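# Drive a rack screw into the housing with hanging screwdriver

## Task

Use the electric screwdriver that hangs in the scene to pick the screw off its rack and drive it fully home into the threaded hole left open on the top face of the cast aluminium housing; afterwards the screwdriver must be hanging freely and at rest, and neither gripper may still be touching the housing.

## Robot and tools

Robot: two arms, left_arm and right_arm, each a six-joint arm with a two-finger gripper and a wrist camera. Calibrated bases in the scene frame: left_arm at (-0.033, +0.323, +0.011) m, turned slightly about z (quat_wxyz +1.000, 0, 0, +0.020); right_arm at (-0.032, -0.338, +0.039) m (quat_wxyz +1.000, 0, 0, -0.025). For both, up is +z in the base frame.

Frames: the scene frame has its origin at table height midway between the nominal bases, +z up, +x out over the table, and left_arm on the +y side. Image left and right do not match arm names. Hand positions, orientations, velocities and targets, and wrist camera poses, are given in each arm's own base frame. Fixed cameras and the table are in the scene frame. A gripper's fingers point along its +z and open along its y. end_effector_position is the point between the pads, roughly 1 cm inside the tips. Readings can be off by a few centimetres, more at long reach.

execute_actions(actions, cameras): actions is a list of actions. Each action is a table of up to 15 rows, one row per 1/30 s step. If fewer rows are given, the last row is held to fill 15 steps. Each row is one list of 14 numbers covering both arms: left dx, dy, dz, rx, ry, rz, opening, then the same seven for right. Values run from -1 to 1. dx to rz are offsets, not poses, measured from that arm's Hand target at the start of the action, along its own base axes. Every row counts from that same start, and each new action or call starts again from the current Hand target, so repeating an offset keeps moving the arm. Scale: 1.0 is 0.6 m or 180 degrees. rx, ry, rz form one rotation vector about the Hand target's position. Opening is absolute: +1 is fully open (0.094 m), -1 is closed. An empty list returns the full state. cameras picks the images: omit it or use ["all"] for all, [] for none. An unknown name invalidates the call.

move(target, speed, blend, opening_speed, blocking, cameras): drives grippers along straight lines. target is one 14-number row or a list of up to 15 rows, laid out as above. Every row is an offset from the same starting Hand targets, not from the row before. speed is in m/s, from 0.002 to 0.5 (default 0.25), and rotation is capped at twice that in rad/s. Give one value or one per target. blend, in metres, rounds corners in a list. opening_speed is in units per second on the -1 to 1 scale, at least 0.2. A move lasts at most 10 s. Its result adds a move: line giving the ending (done, off_target, moving, held, fault) and any limits (paced = pose was clipped, held = steps were withheld). The path does not avoid obstacles or the other arm. Grippers lag and overshoot more at higher speed. Keep paths away from an arm's own base, since passing near it can flip the shoulder. blocking=false returns after about 0.5 s while the move continues.

wait(seconds 0-10, cameras) lets time pass while arms hold their commands. stop(cameras) brakes a running move. zoom_image(camera, region [x0,y0,x1,y1], max 504x504 px) enlarges part of a camera's latest image. Cameras: cam_head_left, cam_head_right, cam_high, cam_low, cam_left_wrist, cam_right_wrist, all 672x504. read_manual gives licence texts only. finished_scene(scene) ends the scene for good, and the goal must then hold with no help from the robot.

Controller behaviour: each step clips the commanded pose to within 100 mm and 20 degrees of the measured pose. Hand target is the last clipped command, and later offsets count from it. Grippers often stop short, and friction alone can leave 1 cm or more of error. Sending all zeros asks for the target again. If it still falls short, send the remaining distance. An arm blocked by an object keeps pushing until you pull its target back past the gripper. To keep a gripper unchanged, resend its current opening, because 0 is itself a command.

Result lines: grip_measured is the finger opening on the command scale. It reads slightly wide when empty and up to about 0.064 narrower than a hard part when squeezing. Fingers press at full force (about 50-64 N per pad) once the command is about 0.05 below the reading at first touch, or 0.11 for small or round parts. Close slowly on fragile items, and release by commanding well above grip_measured. grip_effort_nm is the gripper motor effort (negative = closing) and is not pad force. Joint torques include gravity. Joints 1-3 wrap at ±28 N m. Velocities read 'within noise' when still. Tool commands shows the current gripper commands. Step readings of end_effector_position appear only after execute_actions.

Motor heat: holding loads, stretching out or pushing against something heats motors. MOTOR HOT appears at 75 °C. At 90 °C the arm folds up and goes idle, and at 100 °C it collapses.

Avoid: dropping the screwdriver or screw, releasing parts that are still moving, fast impacts, hard presses, collisions between the arms or grippers (these can end the scene), and anything falling off the table. Random small tugs or pushes may occur. Approach slowly near contact, since speed and overshoot past contact both increase force.

Each tool is called after ">>>" as name(argument=value, ...), one argument or row to a line, values as JSON.

## Session

>>> execute_actions(
  actions=[],
)

Scene clock: 0.00 s.
left_arm: end_effector_position=(+0.3974, +0.0198, +0.1260) grip_measured=+1.000 grip_effort_nm=n/a end_effector_quat_wxyz=(+0.642, -0.052, +0.765, +0.020) | right_arm: end_effector_position=(+0.3878, -0.0199, +0.1208) grip_measured=+1.000 grip_effort_nm=n/a end_effector_quat_wxyz=(+0.631, +0.014, +0.775, -0.044)
Joint positions: left_arm=[0.006 1.565 0.319 1.069 -0.092 -0.053 0.094] | right_arm=[-0.027 1.525 0.289 1.034 0.059 -0.039 0.094]
Joint velocities: within noise
Joint torques (N m): no reading
Heat: left arm: 35 °C; right arm: 32 °C.
Hand target: left_arm +0.3988, +0.0199, +0.1304; +0.646, -0.052, +0.761, +0.020 | right_arm +0.3907, -0.0200, +0.1309; +0.643, +0.014, +0.765, -0.044
Tool commands: left_gripper/opening=+1.0 right_gripper/opening=+1.0

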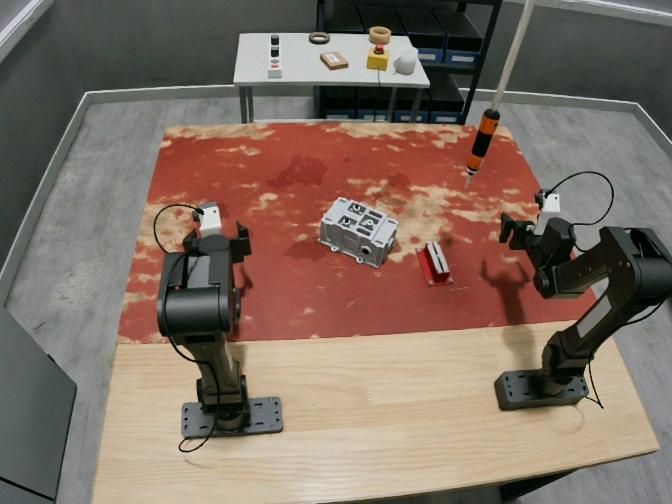

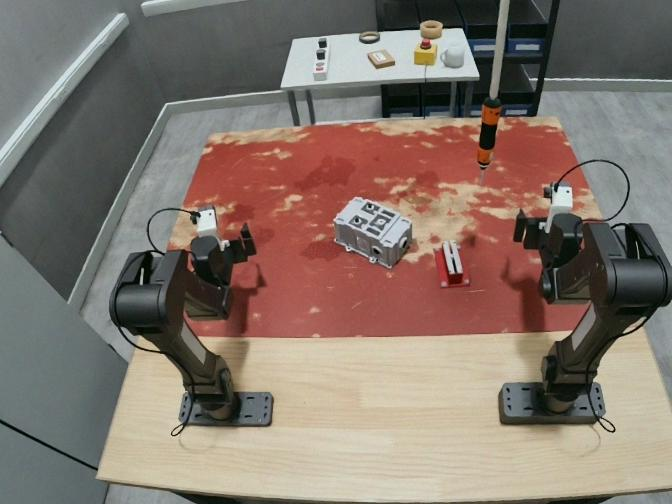

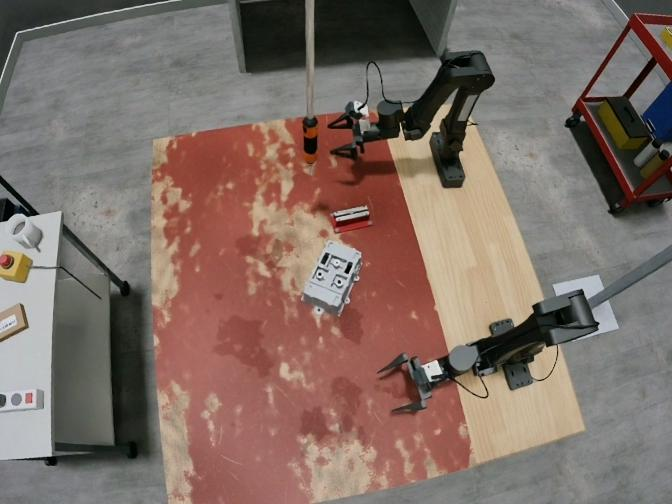

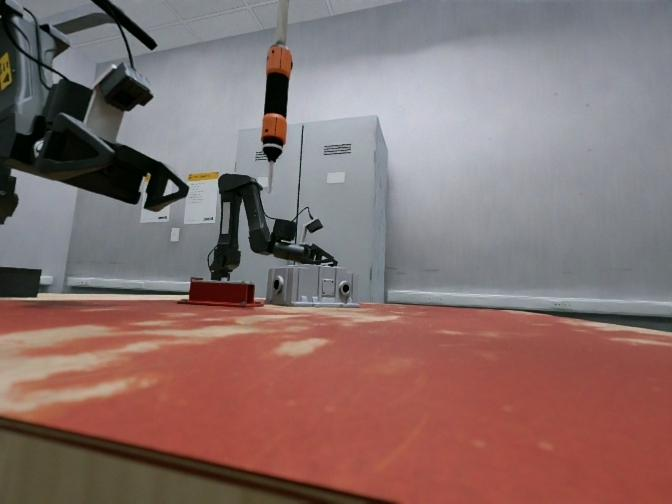

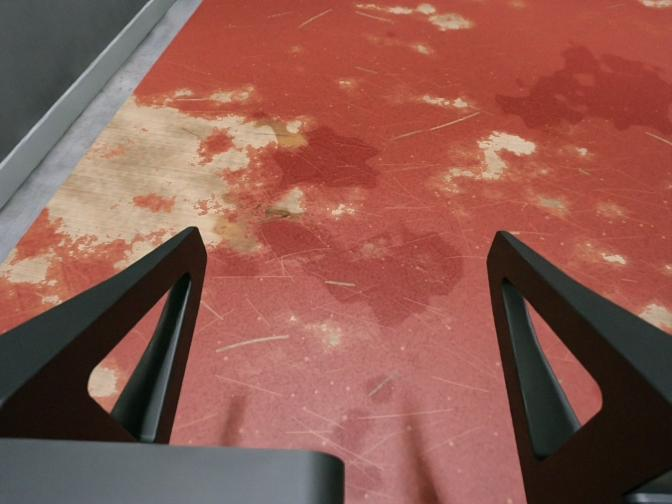

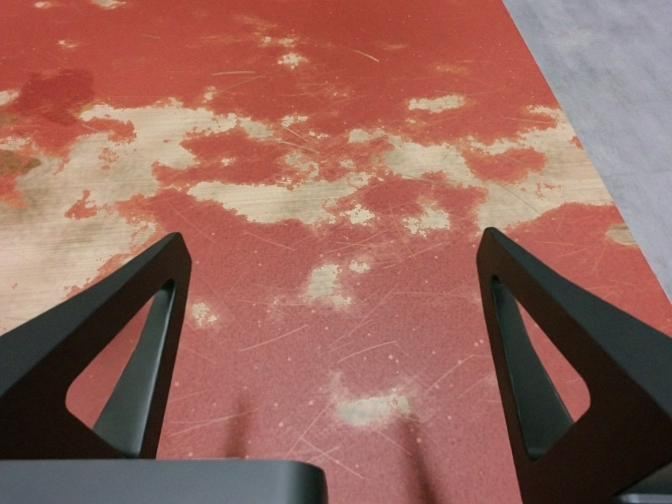

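>>> move(
  target=[
    [-0.03,0,0.125,0,0,0,1,-0.163,0,0.1,0,0,0,1],
    [-0.065,-0.633,0.125,-0.0298,-0.0527,-0.531,1,-0.163,0.25,0.292,0.0143,-0.0385,0.0259,1],
  ],
  speed=0.2,
  blend=0.03,
)

>>> zoom_image(
  camera="cam_left_wrist",
  region=[230, 200, 470, 380],
)

>>> zoom_image(
  camera="cam_high",
  region=[290, 90, 400, 330],
)

Scene clock: 34.97 s.
left_arm: end_effector_position=(+0.3564, -0.3555, +0.2074) grip_measured=+1.000 grip_effort_nm=-0.022 end_effector_quat_wxyz=(+0.505, +0.495, +0.503, -0.497) | right_arm: end_effector_position=(+0.2912, +0.1288, +0.2826) grip_measured=+1.000 grip_effort_nm=0.027 end_effector_quat_wxyz=(+0.672, -0.020, +0.741, -0.014)
Joint positions: left_arm=[-0.467 1.983 1.083 0.909 1.087 -0.008 0.094] | right_arm=[0.837 0.868 0.589 0.135 0.826 0.058 0.094]
Joint torques (N m): left_arm=[-0.27 -7.95 9.96 1.44 0.11 0.05] | right_arm=[0.38 -1.31 10.56 1.7 0.23 0.02]
Heat: left arm: 38 °C; right arm: 37 °C.
Hand target: left_arm +0.3598, -0.3599, +0.2054; +0.500, +0.499, +0.500, -0.500 | right_arm +0.2929, +0.1300, +0.3060; +0.688, +0.000, +0.725, +0.000
Off the commanded pose: left_arm 0.006 m, 1 deg | right_arm 0.024 m, 4 deg.
move: off_target (right_arm)

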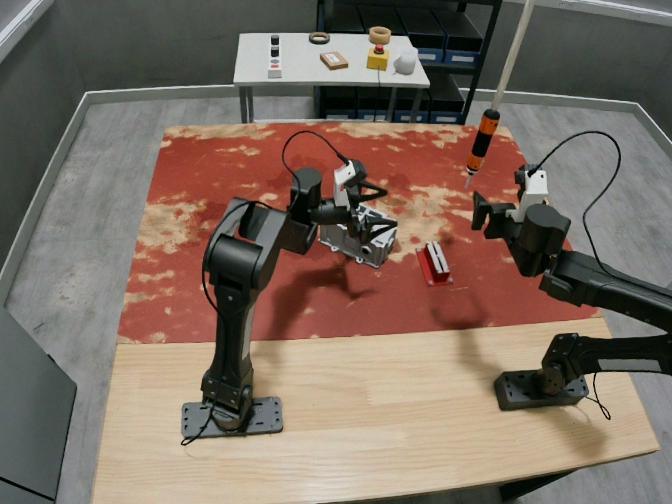

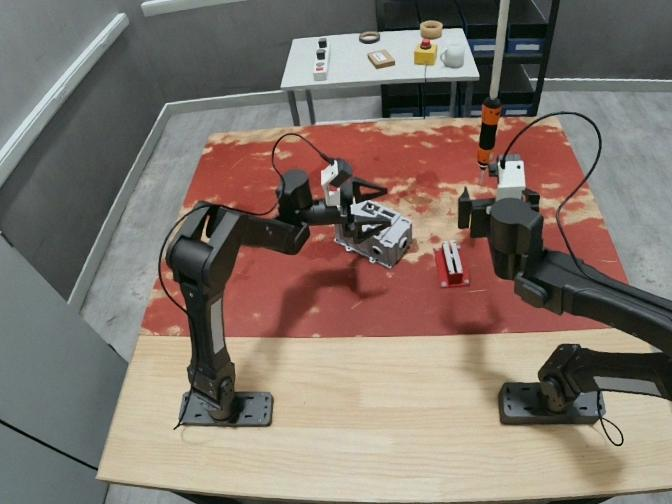

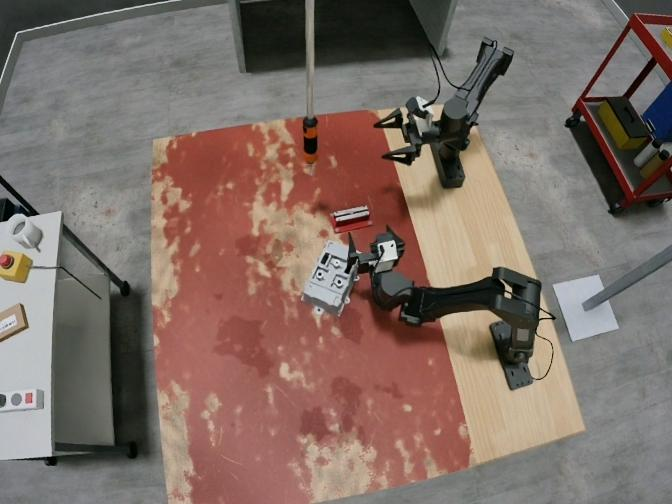

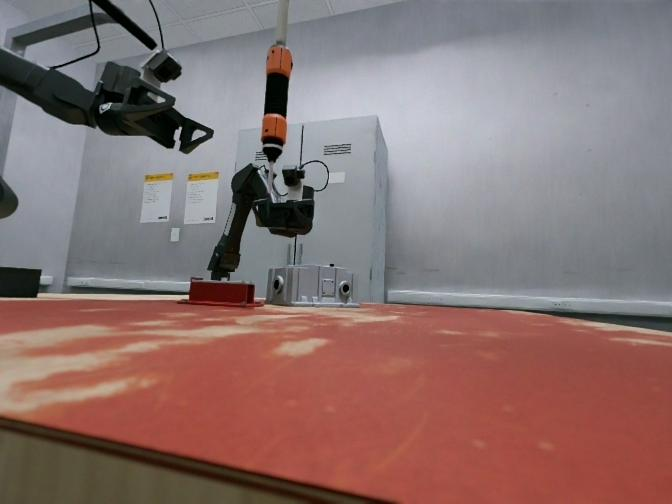

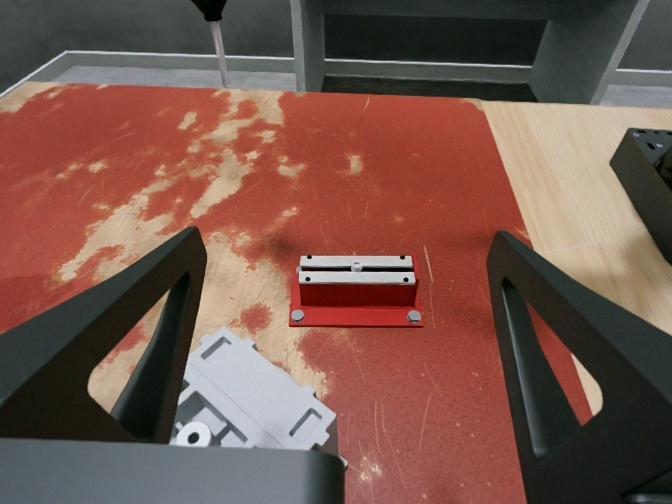

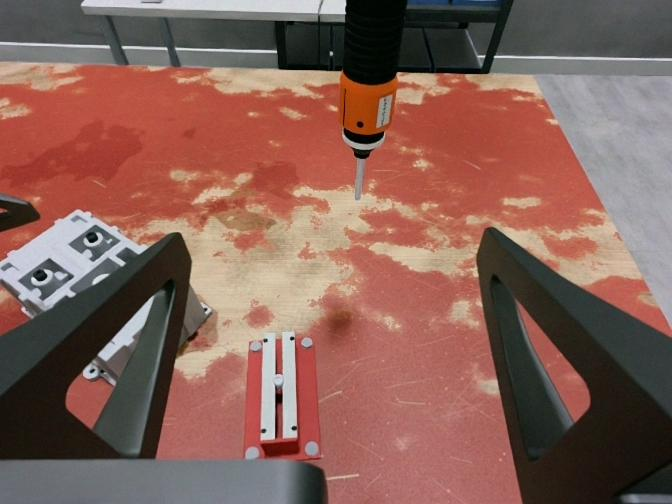

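Scaled by 2.100 from the camera's 672x504 image, which has a finer 960x720 frame.

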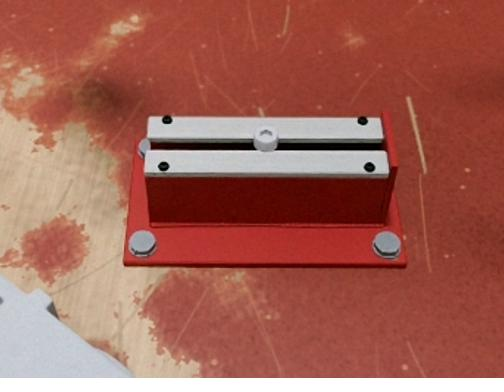

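Scaled by 2.100 from the camera's 672x504 image, which has a finer 960x720 frame.

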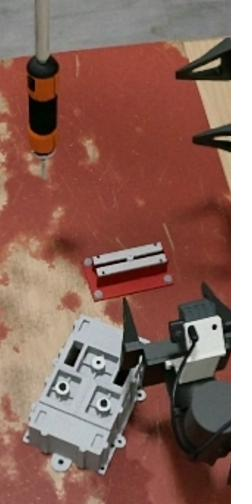

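>>> move(
  target=[0,0,0,0,0,0,1,0.2,-0.03,-0.022,0,0,0,1],
  speed=0.2,
  cameras=["cam_right_wrist","cam_low"],
)

Scene clock: 69.20 s.
left_arm: end_effector_position=(+0.3563, -0.3556, +0.2074) grip_measured=+1.000 grip_effort_nm=-0.022 end_effector_quat_wxyz=(+0.505, +0.495, +0.503, -0.497) | right_arm: end_effector_position=(+0.4054, +0.1092, +0.2705) grip_measured=+1.000 grip_effort_nm=0.022 end_effector_quat_wxyz=(+0.669, -0.006, +0.743, -0.010)
Joint positions: left_arm=[-0.467 1.983 1.084 0.909 1.088 -0.008 0.094] | right_arm=[0.447 1.272 0.737 0.417 0.451 0.029 0.094]
Joint torques (N m): left_arm=[-0.23 -7.94 9.95 1.45 0.12 0.06] | right_arm=[-0.55 -4.3 10.36 1.82 -0.09 -0.04]
Hand target: left_arm +0.3598, -0.3599, +0.2055; +0.500, +0.499, +0.500, -0.500 | right_arm +0.4129, +0.1119, +0.2928; +0.688, +0.000, +0.725, +0.000
Off the commanded pose: left_arm 0.006 m, 1 deg | right_arm 0.024 m, 3 deg.
move: off_target (right_arm)
Images, in order: cam_low, cam_right_wrist.

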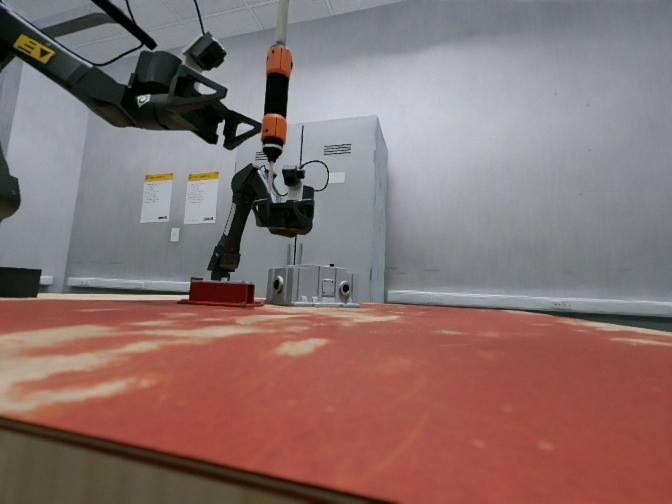

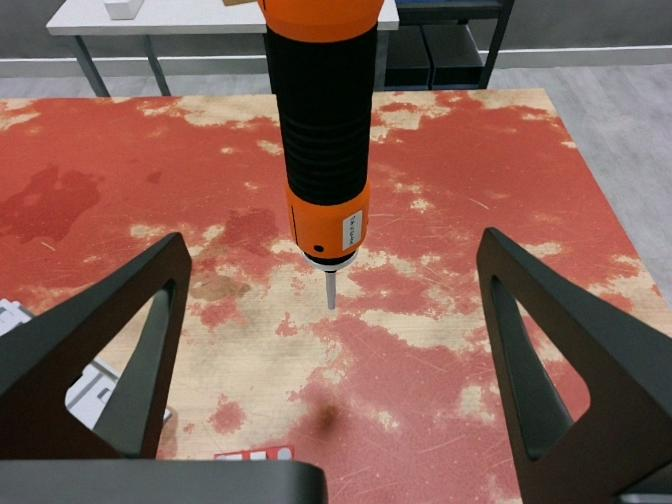

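>>> move(
  target=[0,0,0,0,0,0,1,0.122,0,0.002,0.0,0,0,1],
  speed=0.12,
  cameras=["cam_right_wrist","cam_low"],
)

Scene clock: 79.10 s.
left_arm: end_effector_position=(+0.3563, -0.3556, +0.2073) grip_measured=+1.000 grip_effort_nm=-0.022 end_effector_quat_wxyz=(+0.505, +0.495, +0.503, -0.497) | right_arm: end_effector_position=(+0.4784, +0.1095, +0.2710) grip_measured=+1.000 grip_effort_nm=0.022 end_effector_quat_wxyz=(+0.667, -0.003, +0.745, -0.008)
Joint positions: left_arm=[-0.467 1.983 1.084 0.908 1.088 -0.008 0.094] | right_arm=[0.35 1.545 0.967 0.461 0.356 0.024 0.094]
Joint torques (N m): left_arm=[-0.28 -7.95 9.94 1.45 0.12 0.05] | right_arm=[-0.5 -7.06 10.33 1.86 -0.1 -0.01]
Hand target: left_arm +0.3598, -0.3599, +0.2055; +0.500, +0.499, +0.500, -0.500 | right_arm +0.4861, +0.1120, +0.2940; +0.688, +0.000, +0.725, +0.000
Off the commanded pose: left_arm 0.006 m, 1 deg | right_arm 0.024 m, 3 deg.
move: off_target (right_arm)
Images, in order: cam_low, cam_right_wrist.

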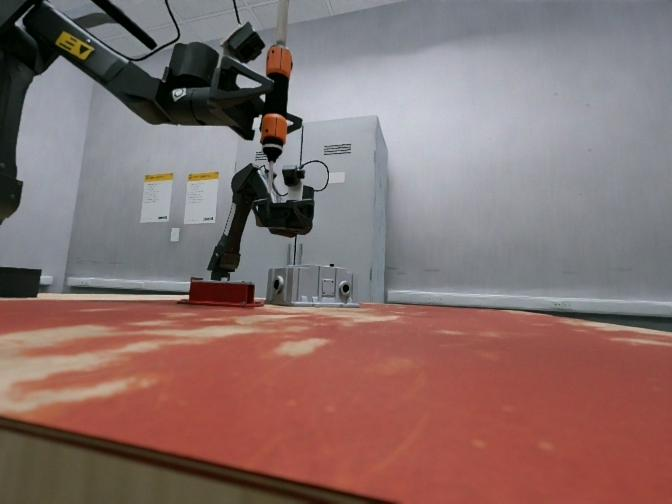

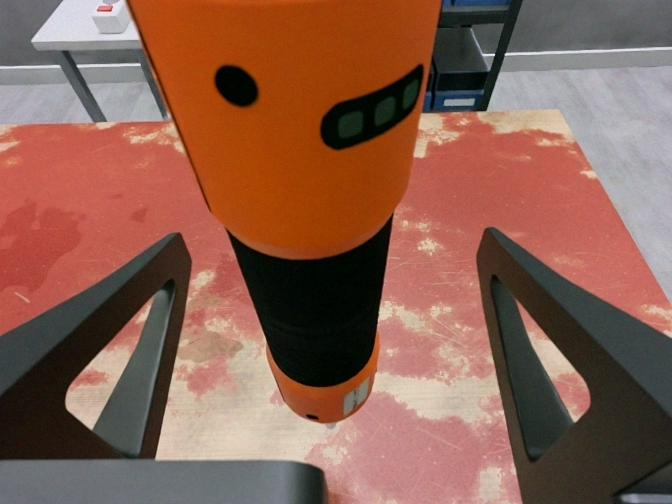

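>>> move(
  target=[
    [0,0,0,0,0,0,1,0.004,0.016,-0.006,0.0,0,0,1],
    [0,0,0,0,0,0,1,0.004,0.016,-0.006,0.0,0,0,-0.6],
  ],
  speed=0.08,
  opening_speed=0.6,
  cameras=["cam_right_wrist","cam_low"],
)

Scene clock: 96.57 s.
left_arm: end_effector_position=(+0.3563, -0.3556, +0.2073) grip_measured=+1.000 grip_effort_nm=-0.017 end_effector_quat_wxyz=(+0.505, +0.495, +0.503, -0.497) | right_arm: end_effector_position=(+0.4817, +0.1186, +0.2681) grip_measured=-0.302 grip_effort_nm=-1.013 end_effector_quat_wxyz=(+0.667, -0.008, +0.745, -0.004)
Joint positions: left_arm=[-0.467 1.983 1.084 0.908 1.088 -0.008 0.094] | right_arm=[0.366 1.57 0.978 0.475 0.359 0.024 0.033]
Joint torques (N m): left_arm=[-0.29 -7.98 9.94 1.46 0.12 0.06] | right_arm=[0.55 -7.24 10.35 1.89 0.17 0]
Hand target: left_arm +0.3598, -0.3599, +0.2054; +0.500, +0.499, +0.500, -0.500 | right_arm +0.4885, +0.1216, +0.2904; +0.688, +0.000, +0.725, +0.000
Off the commanded pose: left_arm 0.006 m, 1 deg | right_arm 0.024 m, 3 deg.
move: off_target (right_arm); target 2's new opening was sent with right_arm's hand 0.024 m and 4 deg from that target
Images, in order: cam_low, cam_right_wrist.

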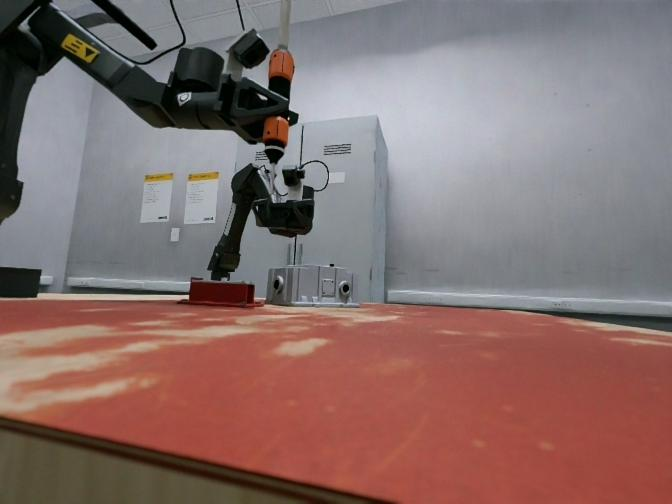

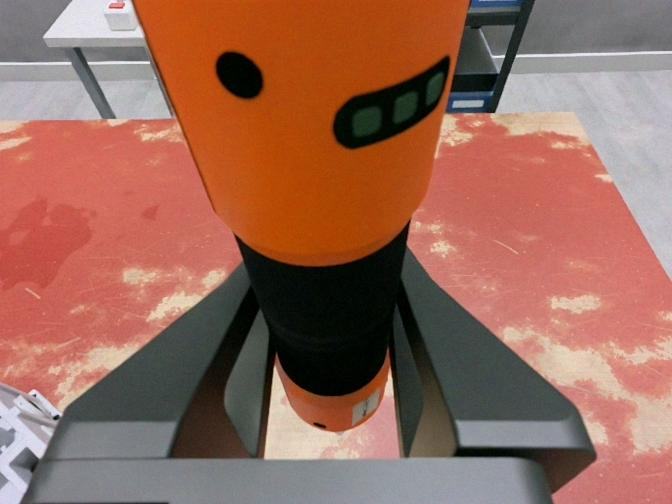

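>>> move(
  target=[0,0,0,0,0,0,1,-0.209,0.084,-0.162,0.005,0.015,0,-0.6],
  speed=0.15,
  cameras=["cam_right_wrist","cam_low","cam_left_wrist"],
)

>>> zoom_image(
  camera="cam_left_wrist",
  region=[300, 130, 420, 300],
)

>>> zoom_image(
  camera="cam_right_wrist",
  region=[270, 360, 410, 470],
)

>>> zoom_image(
  camera="cam_low",
  region=[180, 160, 300, 310],
)

Scene clock: 115.73 s.
left_arm: end_effector_position=(+0.3563, -0.3556, +0.2073) grip_measured=+1.000 grip_effort_nm=-0.032 end_effector_quat_wxyz=(+0.505, +0.495, +0.503, -0.497) | right_arm: end_effector_position=(+0.3666, +0.1750, +0.1840) grip_measured=-0.302 grip_effort_nm=-1.013 end_effector_quat_wxyz=(+0.661, -0.005, +0.750, +0.000)
Joint positions: left_arm=[-0.467 1.983 1.084 0.908 1.088 -0.008 0.094] | right_arm=[0.738 1.479 0.535 0.775 0.725 0.105 0.033]
Joint torques (N m): left_arm=[-0.25 -7.94 9.92 1.45 0.11 0.05] | right_arm=[0.35 -8.1 4.78 1.62 0.19 0.02]
Heat: left arm: 43 °C; right arm: 41 °C.
Hand target: left_arm +0.3598, -0.3599, +0.2055; +0.500, +0.499, +0.500, -0.500 | right_arm +0.3631, +0.1720, +0.1932; +0.671, +0.005, +0.741, +0.006
Off the commanded pose: left_arm 0.006 m, 1 deg | right_arm 0.010 m, 2 deg.
move: done
Images, in order: cam_low, cam_left_wrist, cam_right_wrist.

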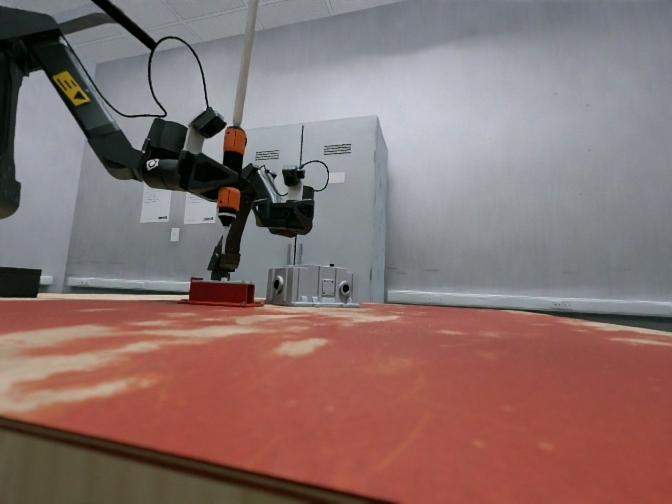

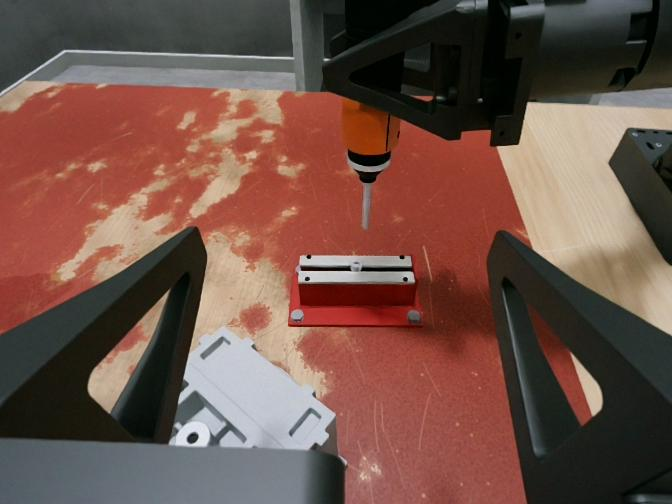

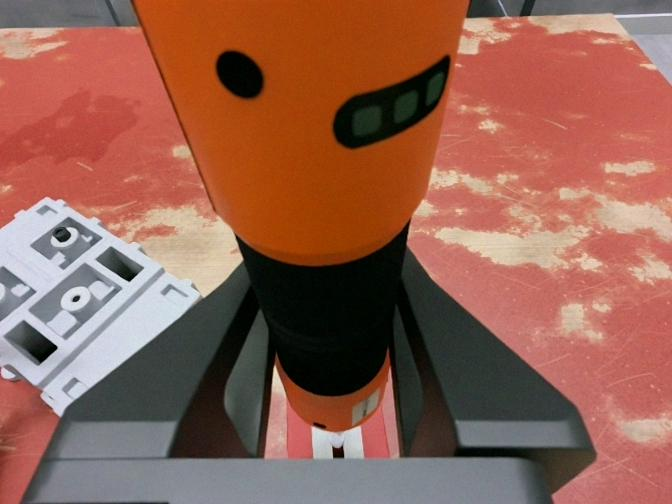

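Scaled by 2.965 from the camera's 672x504 image, which has a finer 960x720 frame.

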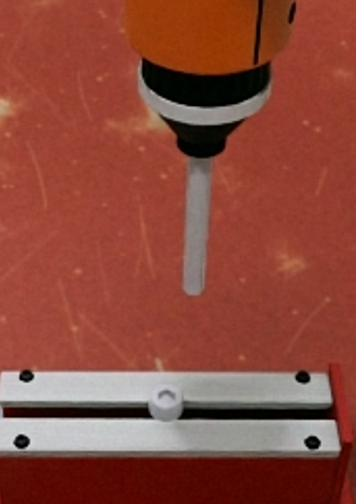

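Scaled by 3.600 from the camera's 672x504 image, which has a finer 960x720 frame.

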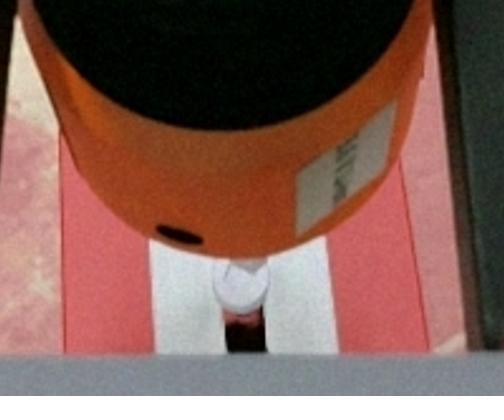

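Scaled by 3.360 from the camera's 672x504 image, which has a finer 960x720 frame.

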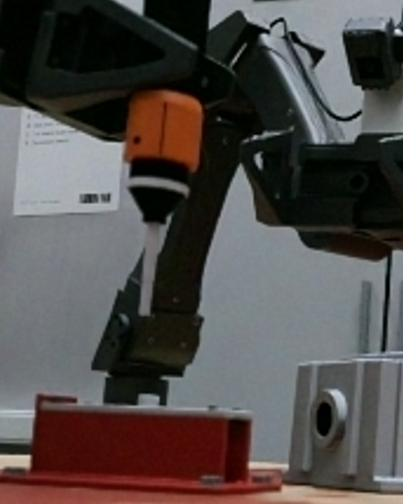

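>>> move(
  target=[0,0,0,0,0,0,1,0.0095,0.0035,-0.070,0.0,0.0,0,-0.6],
  speed=0.1,
  cameras=["cam_right_wrist","cam_low","cam_left_wrist"],
)

>>> zoom_image(
  camera="cam_left_wrist",
  region=[310, 180, 410, 290],
)

>>> zoom_image(
  camera="cam_right_wrist",
  region=[270, 360, 410, 470],
)

>>> zoom_image(
  camera="cam_low",
  region=[180, 210, 280, 310],
)

Scene clock: 132.07 s.
left_arm: end_effector_position=(+0.3563, -0.3556, +0.2073) grip_measured=+1.000 grip_effort_nm=-0.022 end_effector_quat_wxyz=(+0.505, +0.495, +0.503, -0.497) | right_arm: end_effector_position=(+0.3692, +0.1771, +0.1550) grip_measured=-0.302 grip_effort_nm=-1.013 end_effector_quat_wxyz=(+0.671, +0.005, +0.741, +0.009)
Joint positions: left_arm=[-0.467 1.983 1.084 0.908 1.088 -0.008 0.094] | right_arm=[0.738 1.635 0.478 1.024 0.726 0.108 0.033]
Joint torques (N m): left_arm=[-0.23 -7.97 9.96 1.44 0.12 0.06] | right_arm=[-0.5 -5.65 4.03 1.66 0.08 0.01]
Hand target: left_arm +0.3598, -0.3599, +0.2055; +0.500, +0.499, +0.500, -0.500 | right_arm +0.3688, +0.1741, +0.1513; +0.671, +0.006, +0.741, +0.006
Off the commanded pose: left_arm 0.006 m, 1 deg | right_arm 0.005 m, 0 deg.
move: done
Images, in order: cam_low, cam_left_wrist, cam_right_wrist.

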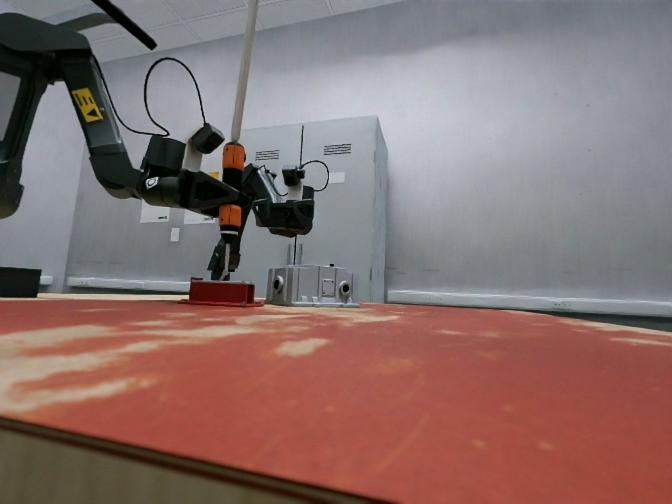

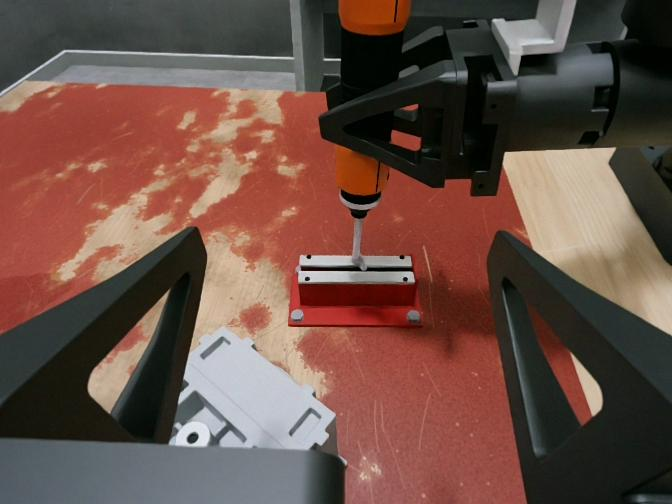

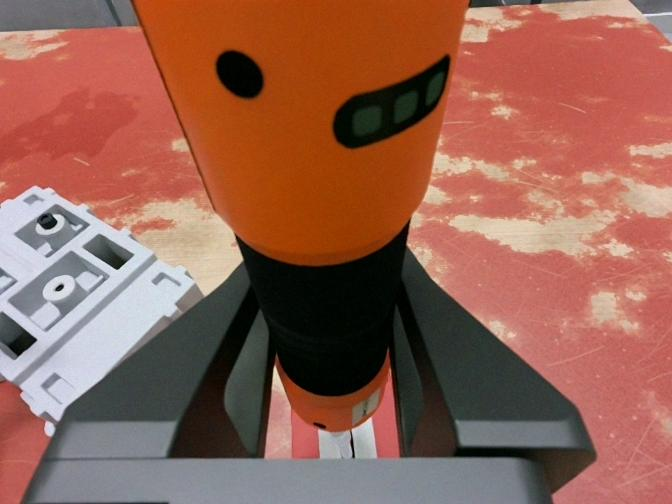

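Scaled by 4.582 from the camera's 672x504 image, which has a finer 960x720 frame.

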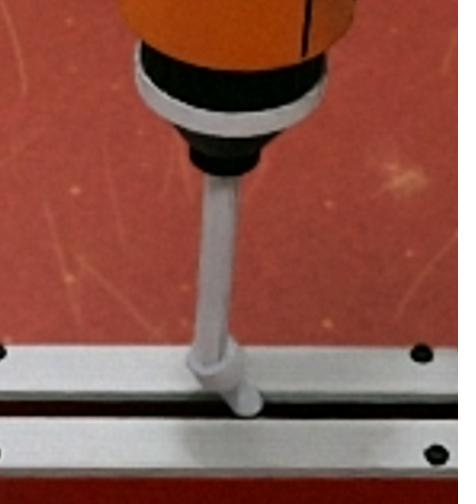

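Scaled by 3.600 from the camera's 672x504 image, which has a finer 960x720 frame.

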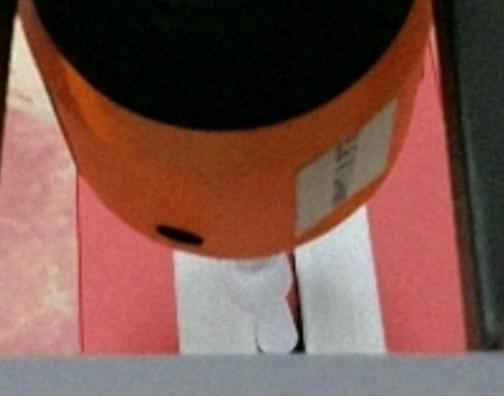

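Scaled by 5.040 from the camera's 672x504 image, which has a finer 960x720 frame.

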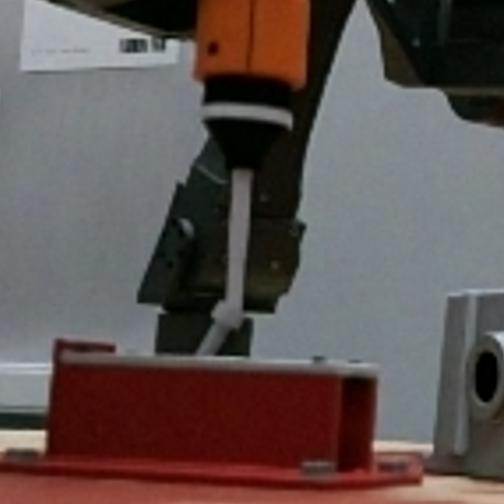

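>>> move(
  target=[0,0,0,0,0,0,1,-0.007,0,0.09,0.0,0.0,0,-0.6],
  speed=0.06,
  cameras=["cam_right_wrist","cam_low","cam_left_wrist"],
)

>>> zoom_image(
  camera="cam_left_wrist",
  region=[310, 150, 410, 290],
)

>>> zoom_image(
  camera="cam_low",
  region=[180, 190, 280, 310],
)

Scene clock: 141.03 s.
left_arm: end_effector_position=(+0.3563, -0.3556, +0.2073) grip_measured=+1.000 grip_effort_nm=-0.027 end_effector_quat_wxyz=(+0.505, +0.495, +0.503, -0.497) | right_arm: end_effector_position=(+0.3630, +0.1712, +0.1862) grip_measured=-0.302 grip_effort_nm=-1.013 end_effector_quat_wxyz=(+0.660, -0.004, +0.752, -0.002)
Joint positions: left_arm=[-0.467 1.983 1.084 0.908 1.088 -0.008 0.094] | right_arm=[0.738 1.448 0.526 0.747 0.728 0.108 0.033]
Joint torques (N m): left_arm=[-0.25 -7.95 9.96 1.45 0.12 0.07] | right_arm=[0.62 -7.95 8.47 1.4 0.21 -0.03]
Hand target: left_arm +0.3598, -0.3599, +0.2055; +0.500, +0.499, +0.500, -0.500 | right_arm +0.3646, +0.1741, +0.2054; +0.671, +0.006, +0.741, +0.006
Off the commanded pose: left_arm 0.006 m, 1 deg | right_arm 0.019 m, 2 deg.
move: off_target (right_arm)
Images, in order: cam_low, cam_left_wrist, cam_right_wrist.

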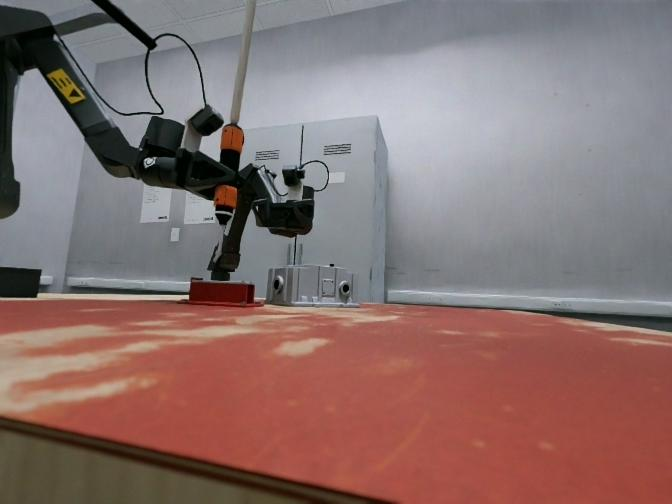

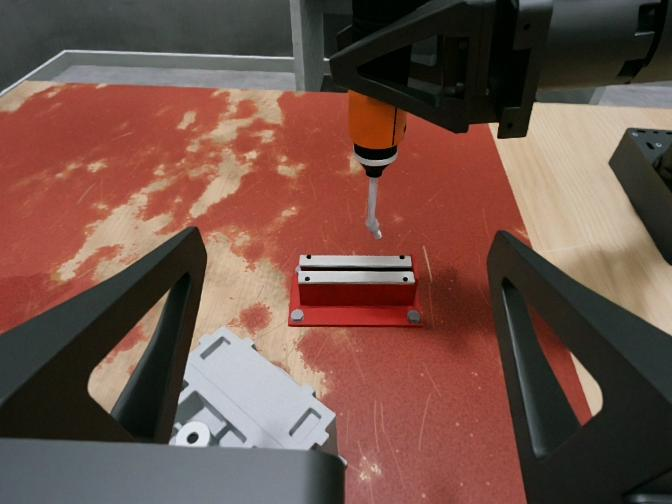

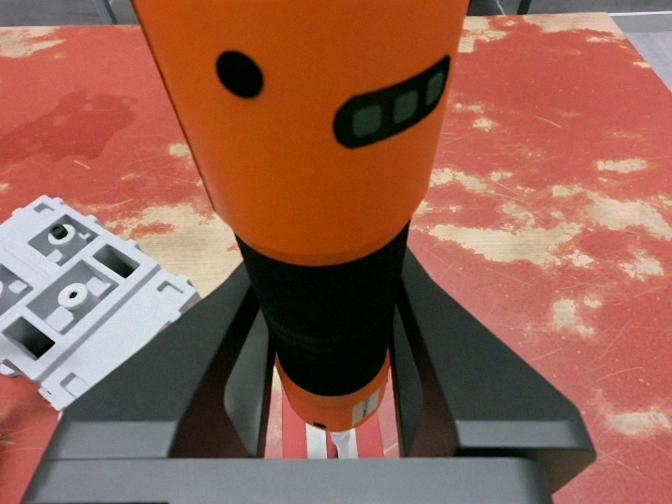

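Scaled by 3.600 from the camera's 672x504 image, which has a finer 960x720 frame.

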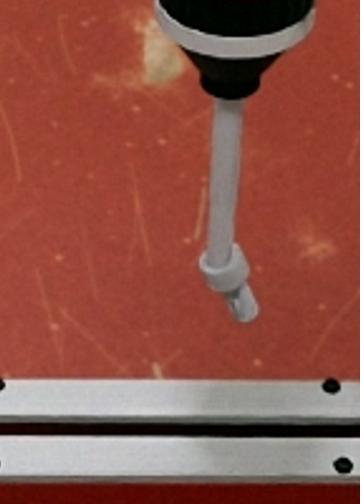

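Scaled by 4.200 from the camera's 672x504 image, which has a finer 960x720 frame.

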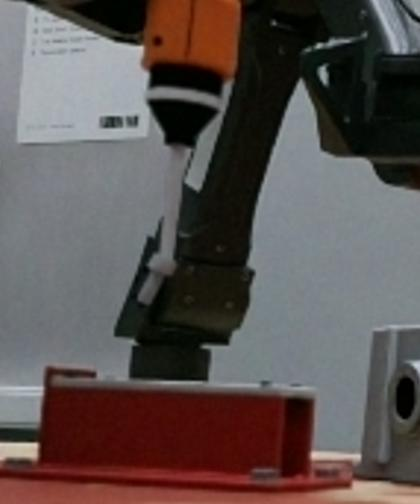

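>>> zoom_image(
  camera="cam_right_wrist",
  region=[270, 360, 410, 470],
)

Scaled by 3.600 from the camera's 672x504 image, which has a finer 960x720 frame.

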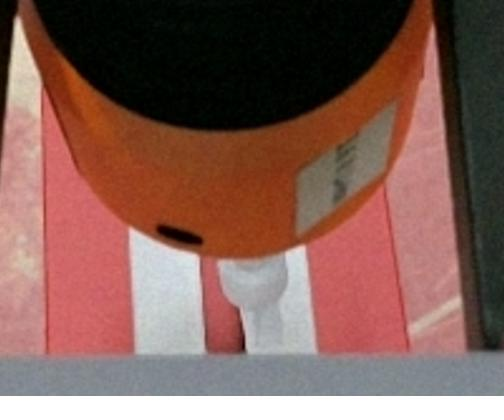

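>>> move(
  target=[0,0,0,0,0,0,1,0.002,-0.0065,-0.075,0.0,0.0,0,-0.6],
  speed=0.08,
  cameras=["cam_right_wrist","cam_left_wrist"],
)

>>> zoom_image(
  camera="cam_left_wrist",
  region=[310, 180, 410, 290],
)

>>> zoom_image(
  camera="cam_right_wrist",
  region=[270, 360, 410, 470],
)

Scene clock: 171.43 s.
left_arm: end_effector_position=(+0.3563, -0.3556, +0.2073) grip_measured=+1.000 grip_effort_nm=-0.022 end_effector_quat_wxyz=(+0.505, +0.495, +0.503, -0.497) | right_arm: end_effector_position=(+0.3663, +0.1720, +0.1640) grip_measured=-0.302 grip_effort_nm=-1.009 end_effector_quat_wxyz=(+0.671, +0.007, +0.741, +0.007)
Joint positions: left_arm=[-0.467 1.983 1.084 0.908 1.088 -0.008 0.094] | right_arm=[0.734 1.577 0.473 0.971 0.728 0.108 0.033]
Joint torques (N m): left_arm=[-0.29 -7.91 9.94 1.45 0.11 0.06] | right_arm=[-0.42 -5.48 4.23 1.68 0.01 0]
Hand target: left_arm +0.3598, -0.3599, +0.2055; +0.500, +0.499, +0.500, -0.500 | right_arm +0.3658, +0.1702, +0.1603; +0.671, +0.006, +0.741, +0.006
Off the commanded pose: left_arm 0.006 m, 1 deg | right_arm 0.004 m, 0 deg.
move: done
Images, in order: cam_left_wrist, cam_right_wrist.

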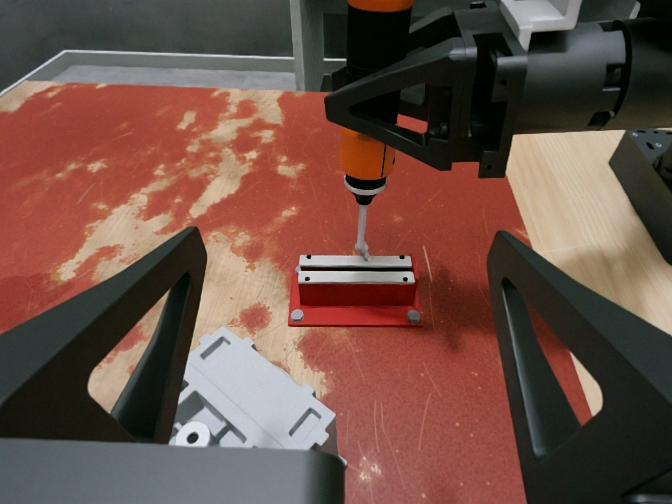

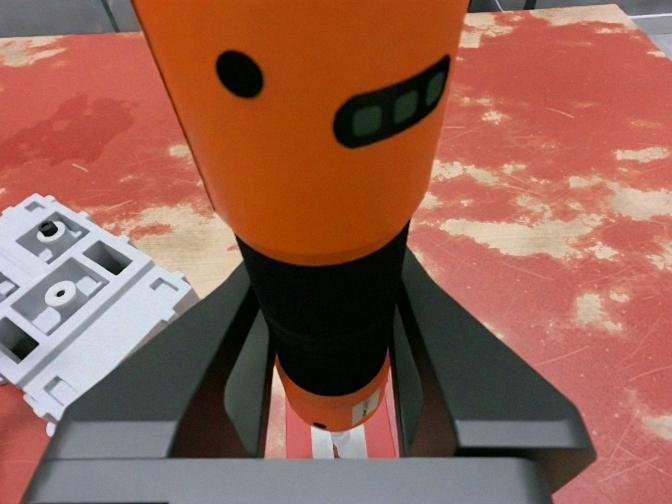

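Scaled by 4.582 from the camera's 672x504 image, which has a finer 960x720 frame.

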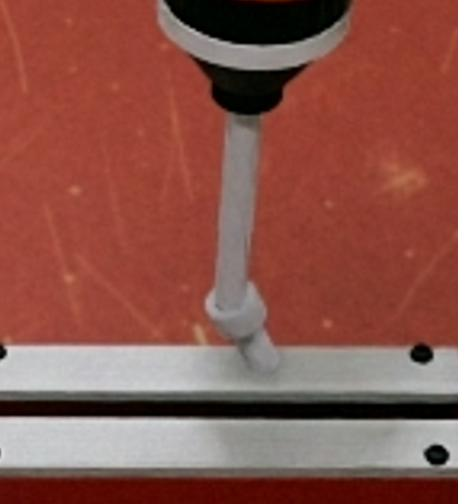

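Scaled by 3.600 from the camera's 672x504 image, which has a finer 960x720 frame.

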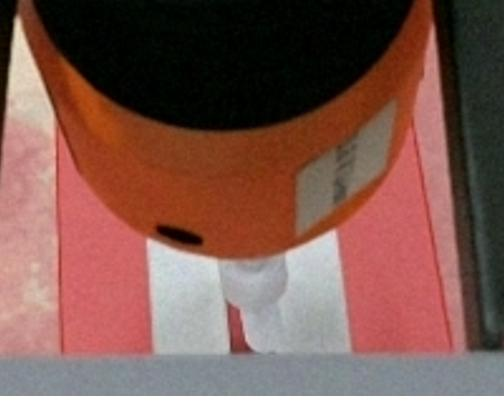

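>>> move(
  target=[0,0,0,0,0,0,1,0.002,0.009,-0.012,0.0,0.0,0,-0.6],
  speed=0.06,
  cameras=["cam_right_wrist","cam_left_wrist"],
)

>>> zoom_image(
  camera="cam_left_wrist",
  region=[310, 180, 410, 290],
)

>>> zoom_image(
  camera="cam_right_wrist",
  region=[270, 360, 410, 470],
)

Scene clock: 182.67 s.
left_arm: end_effector_position=(+0.3563, -0.3556, +0.2073) grip_measured=+1.000 grip_effort_nm=-0.032 end_effector_quat_wxyz=(+0.505, +0.495, +0.503, -0.497) | right_arm: end_effector_position=(+0.3683, +0.1746, +0.1548) grip_measured=-0.302 grip_effort_nm=-1.009 end_effector_quat_wxyz=(+0.670, +0.005, +0.743, +0.006)
Joint positions: left_arm=[-0.467 1.983 1.084 0.908 1.088 -0.008 0.094] | right_arm=[0.735 1.625 0.473 1.013 0.728 0.108 0.033]
Joint torques (N m): left_arm=[-0.21 -7.94 9.92 1.44 0.12 0.05] | right_arm=[0.65 -5.56 4.71 1.69 0.17 -0.01]
Hand target: left_arm +0.3598, -0.3599, +0.2055; +0.500, +0.499, +0.500, -0.500 | right_arm +0.3670, +0.1756, +0.1530; +0.671, +0.005, +0.741, +0.006
Off the commanded pose: left_arm 0.006 m, 1 deg | right_arm 0.002 m, 0 deg.
move: done
Images, in order: cam_left_wrist, cam_right_wrist.

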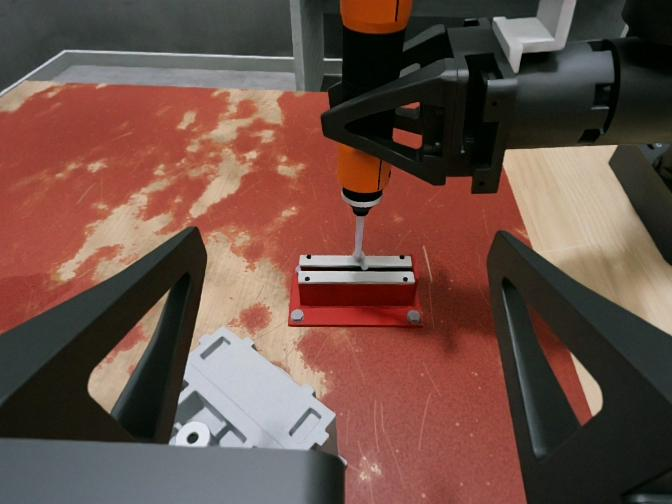

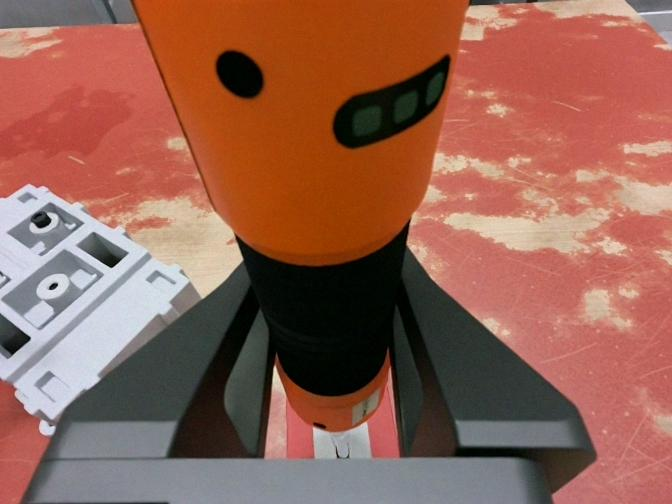

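Scaled by 4.582 from the camera's 672x504 image, which has a finer 960x720 frame.

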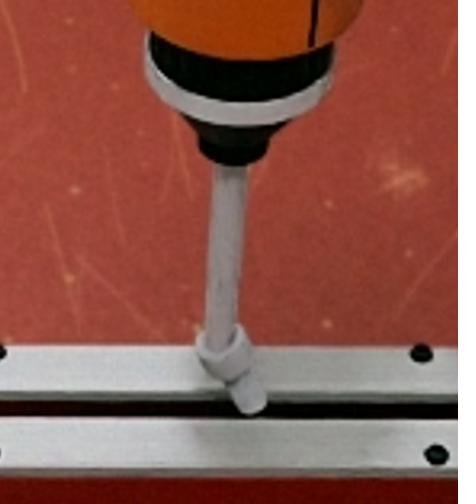

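Scaled by 3.600 from the camera's 672x504 image, which has a finer 960x720 frame.

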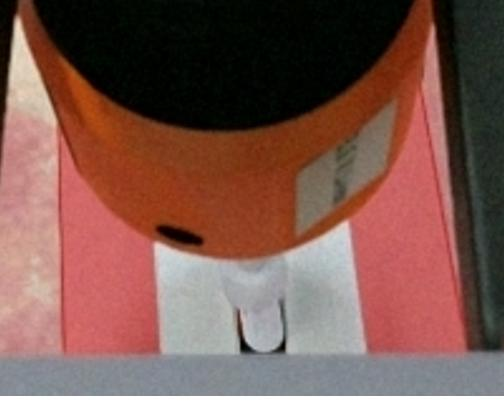

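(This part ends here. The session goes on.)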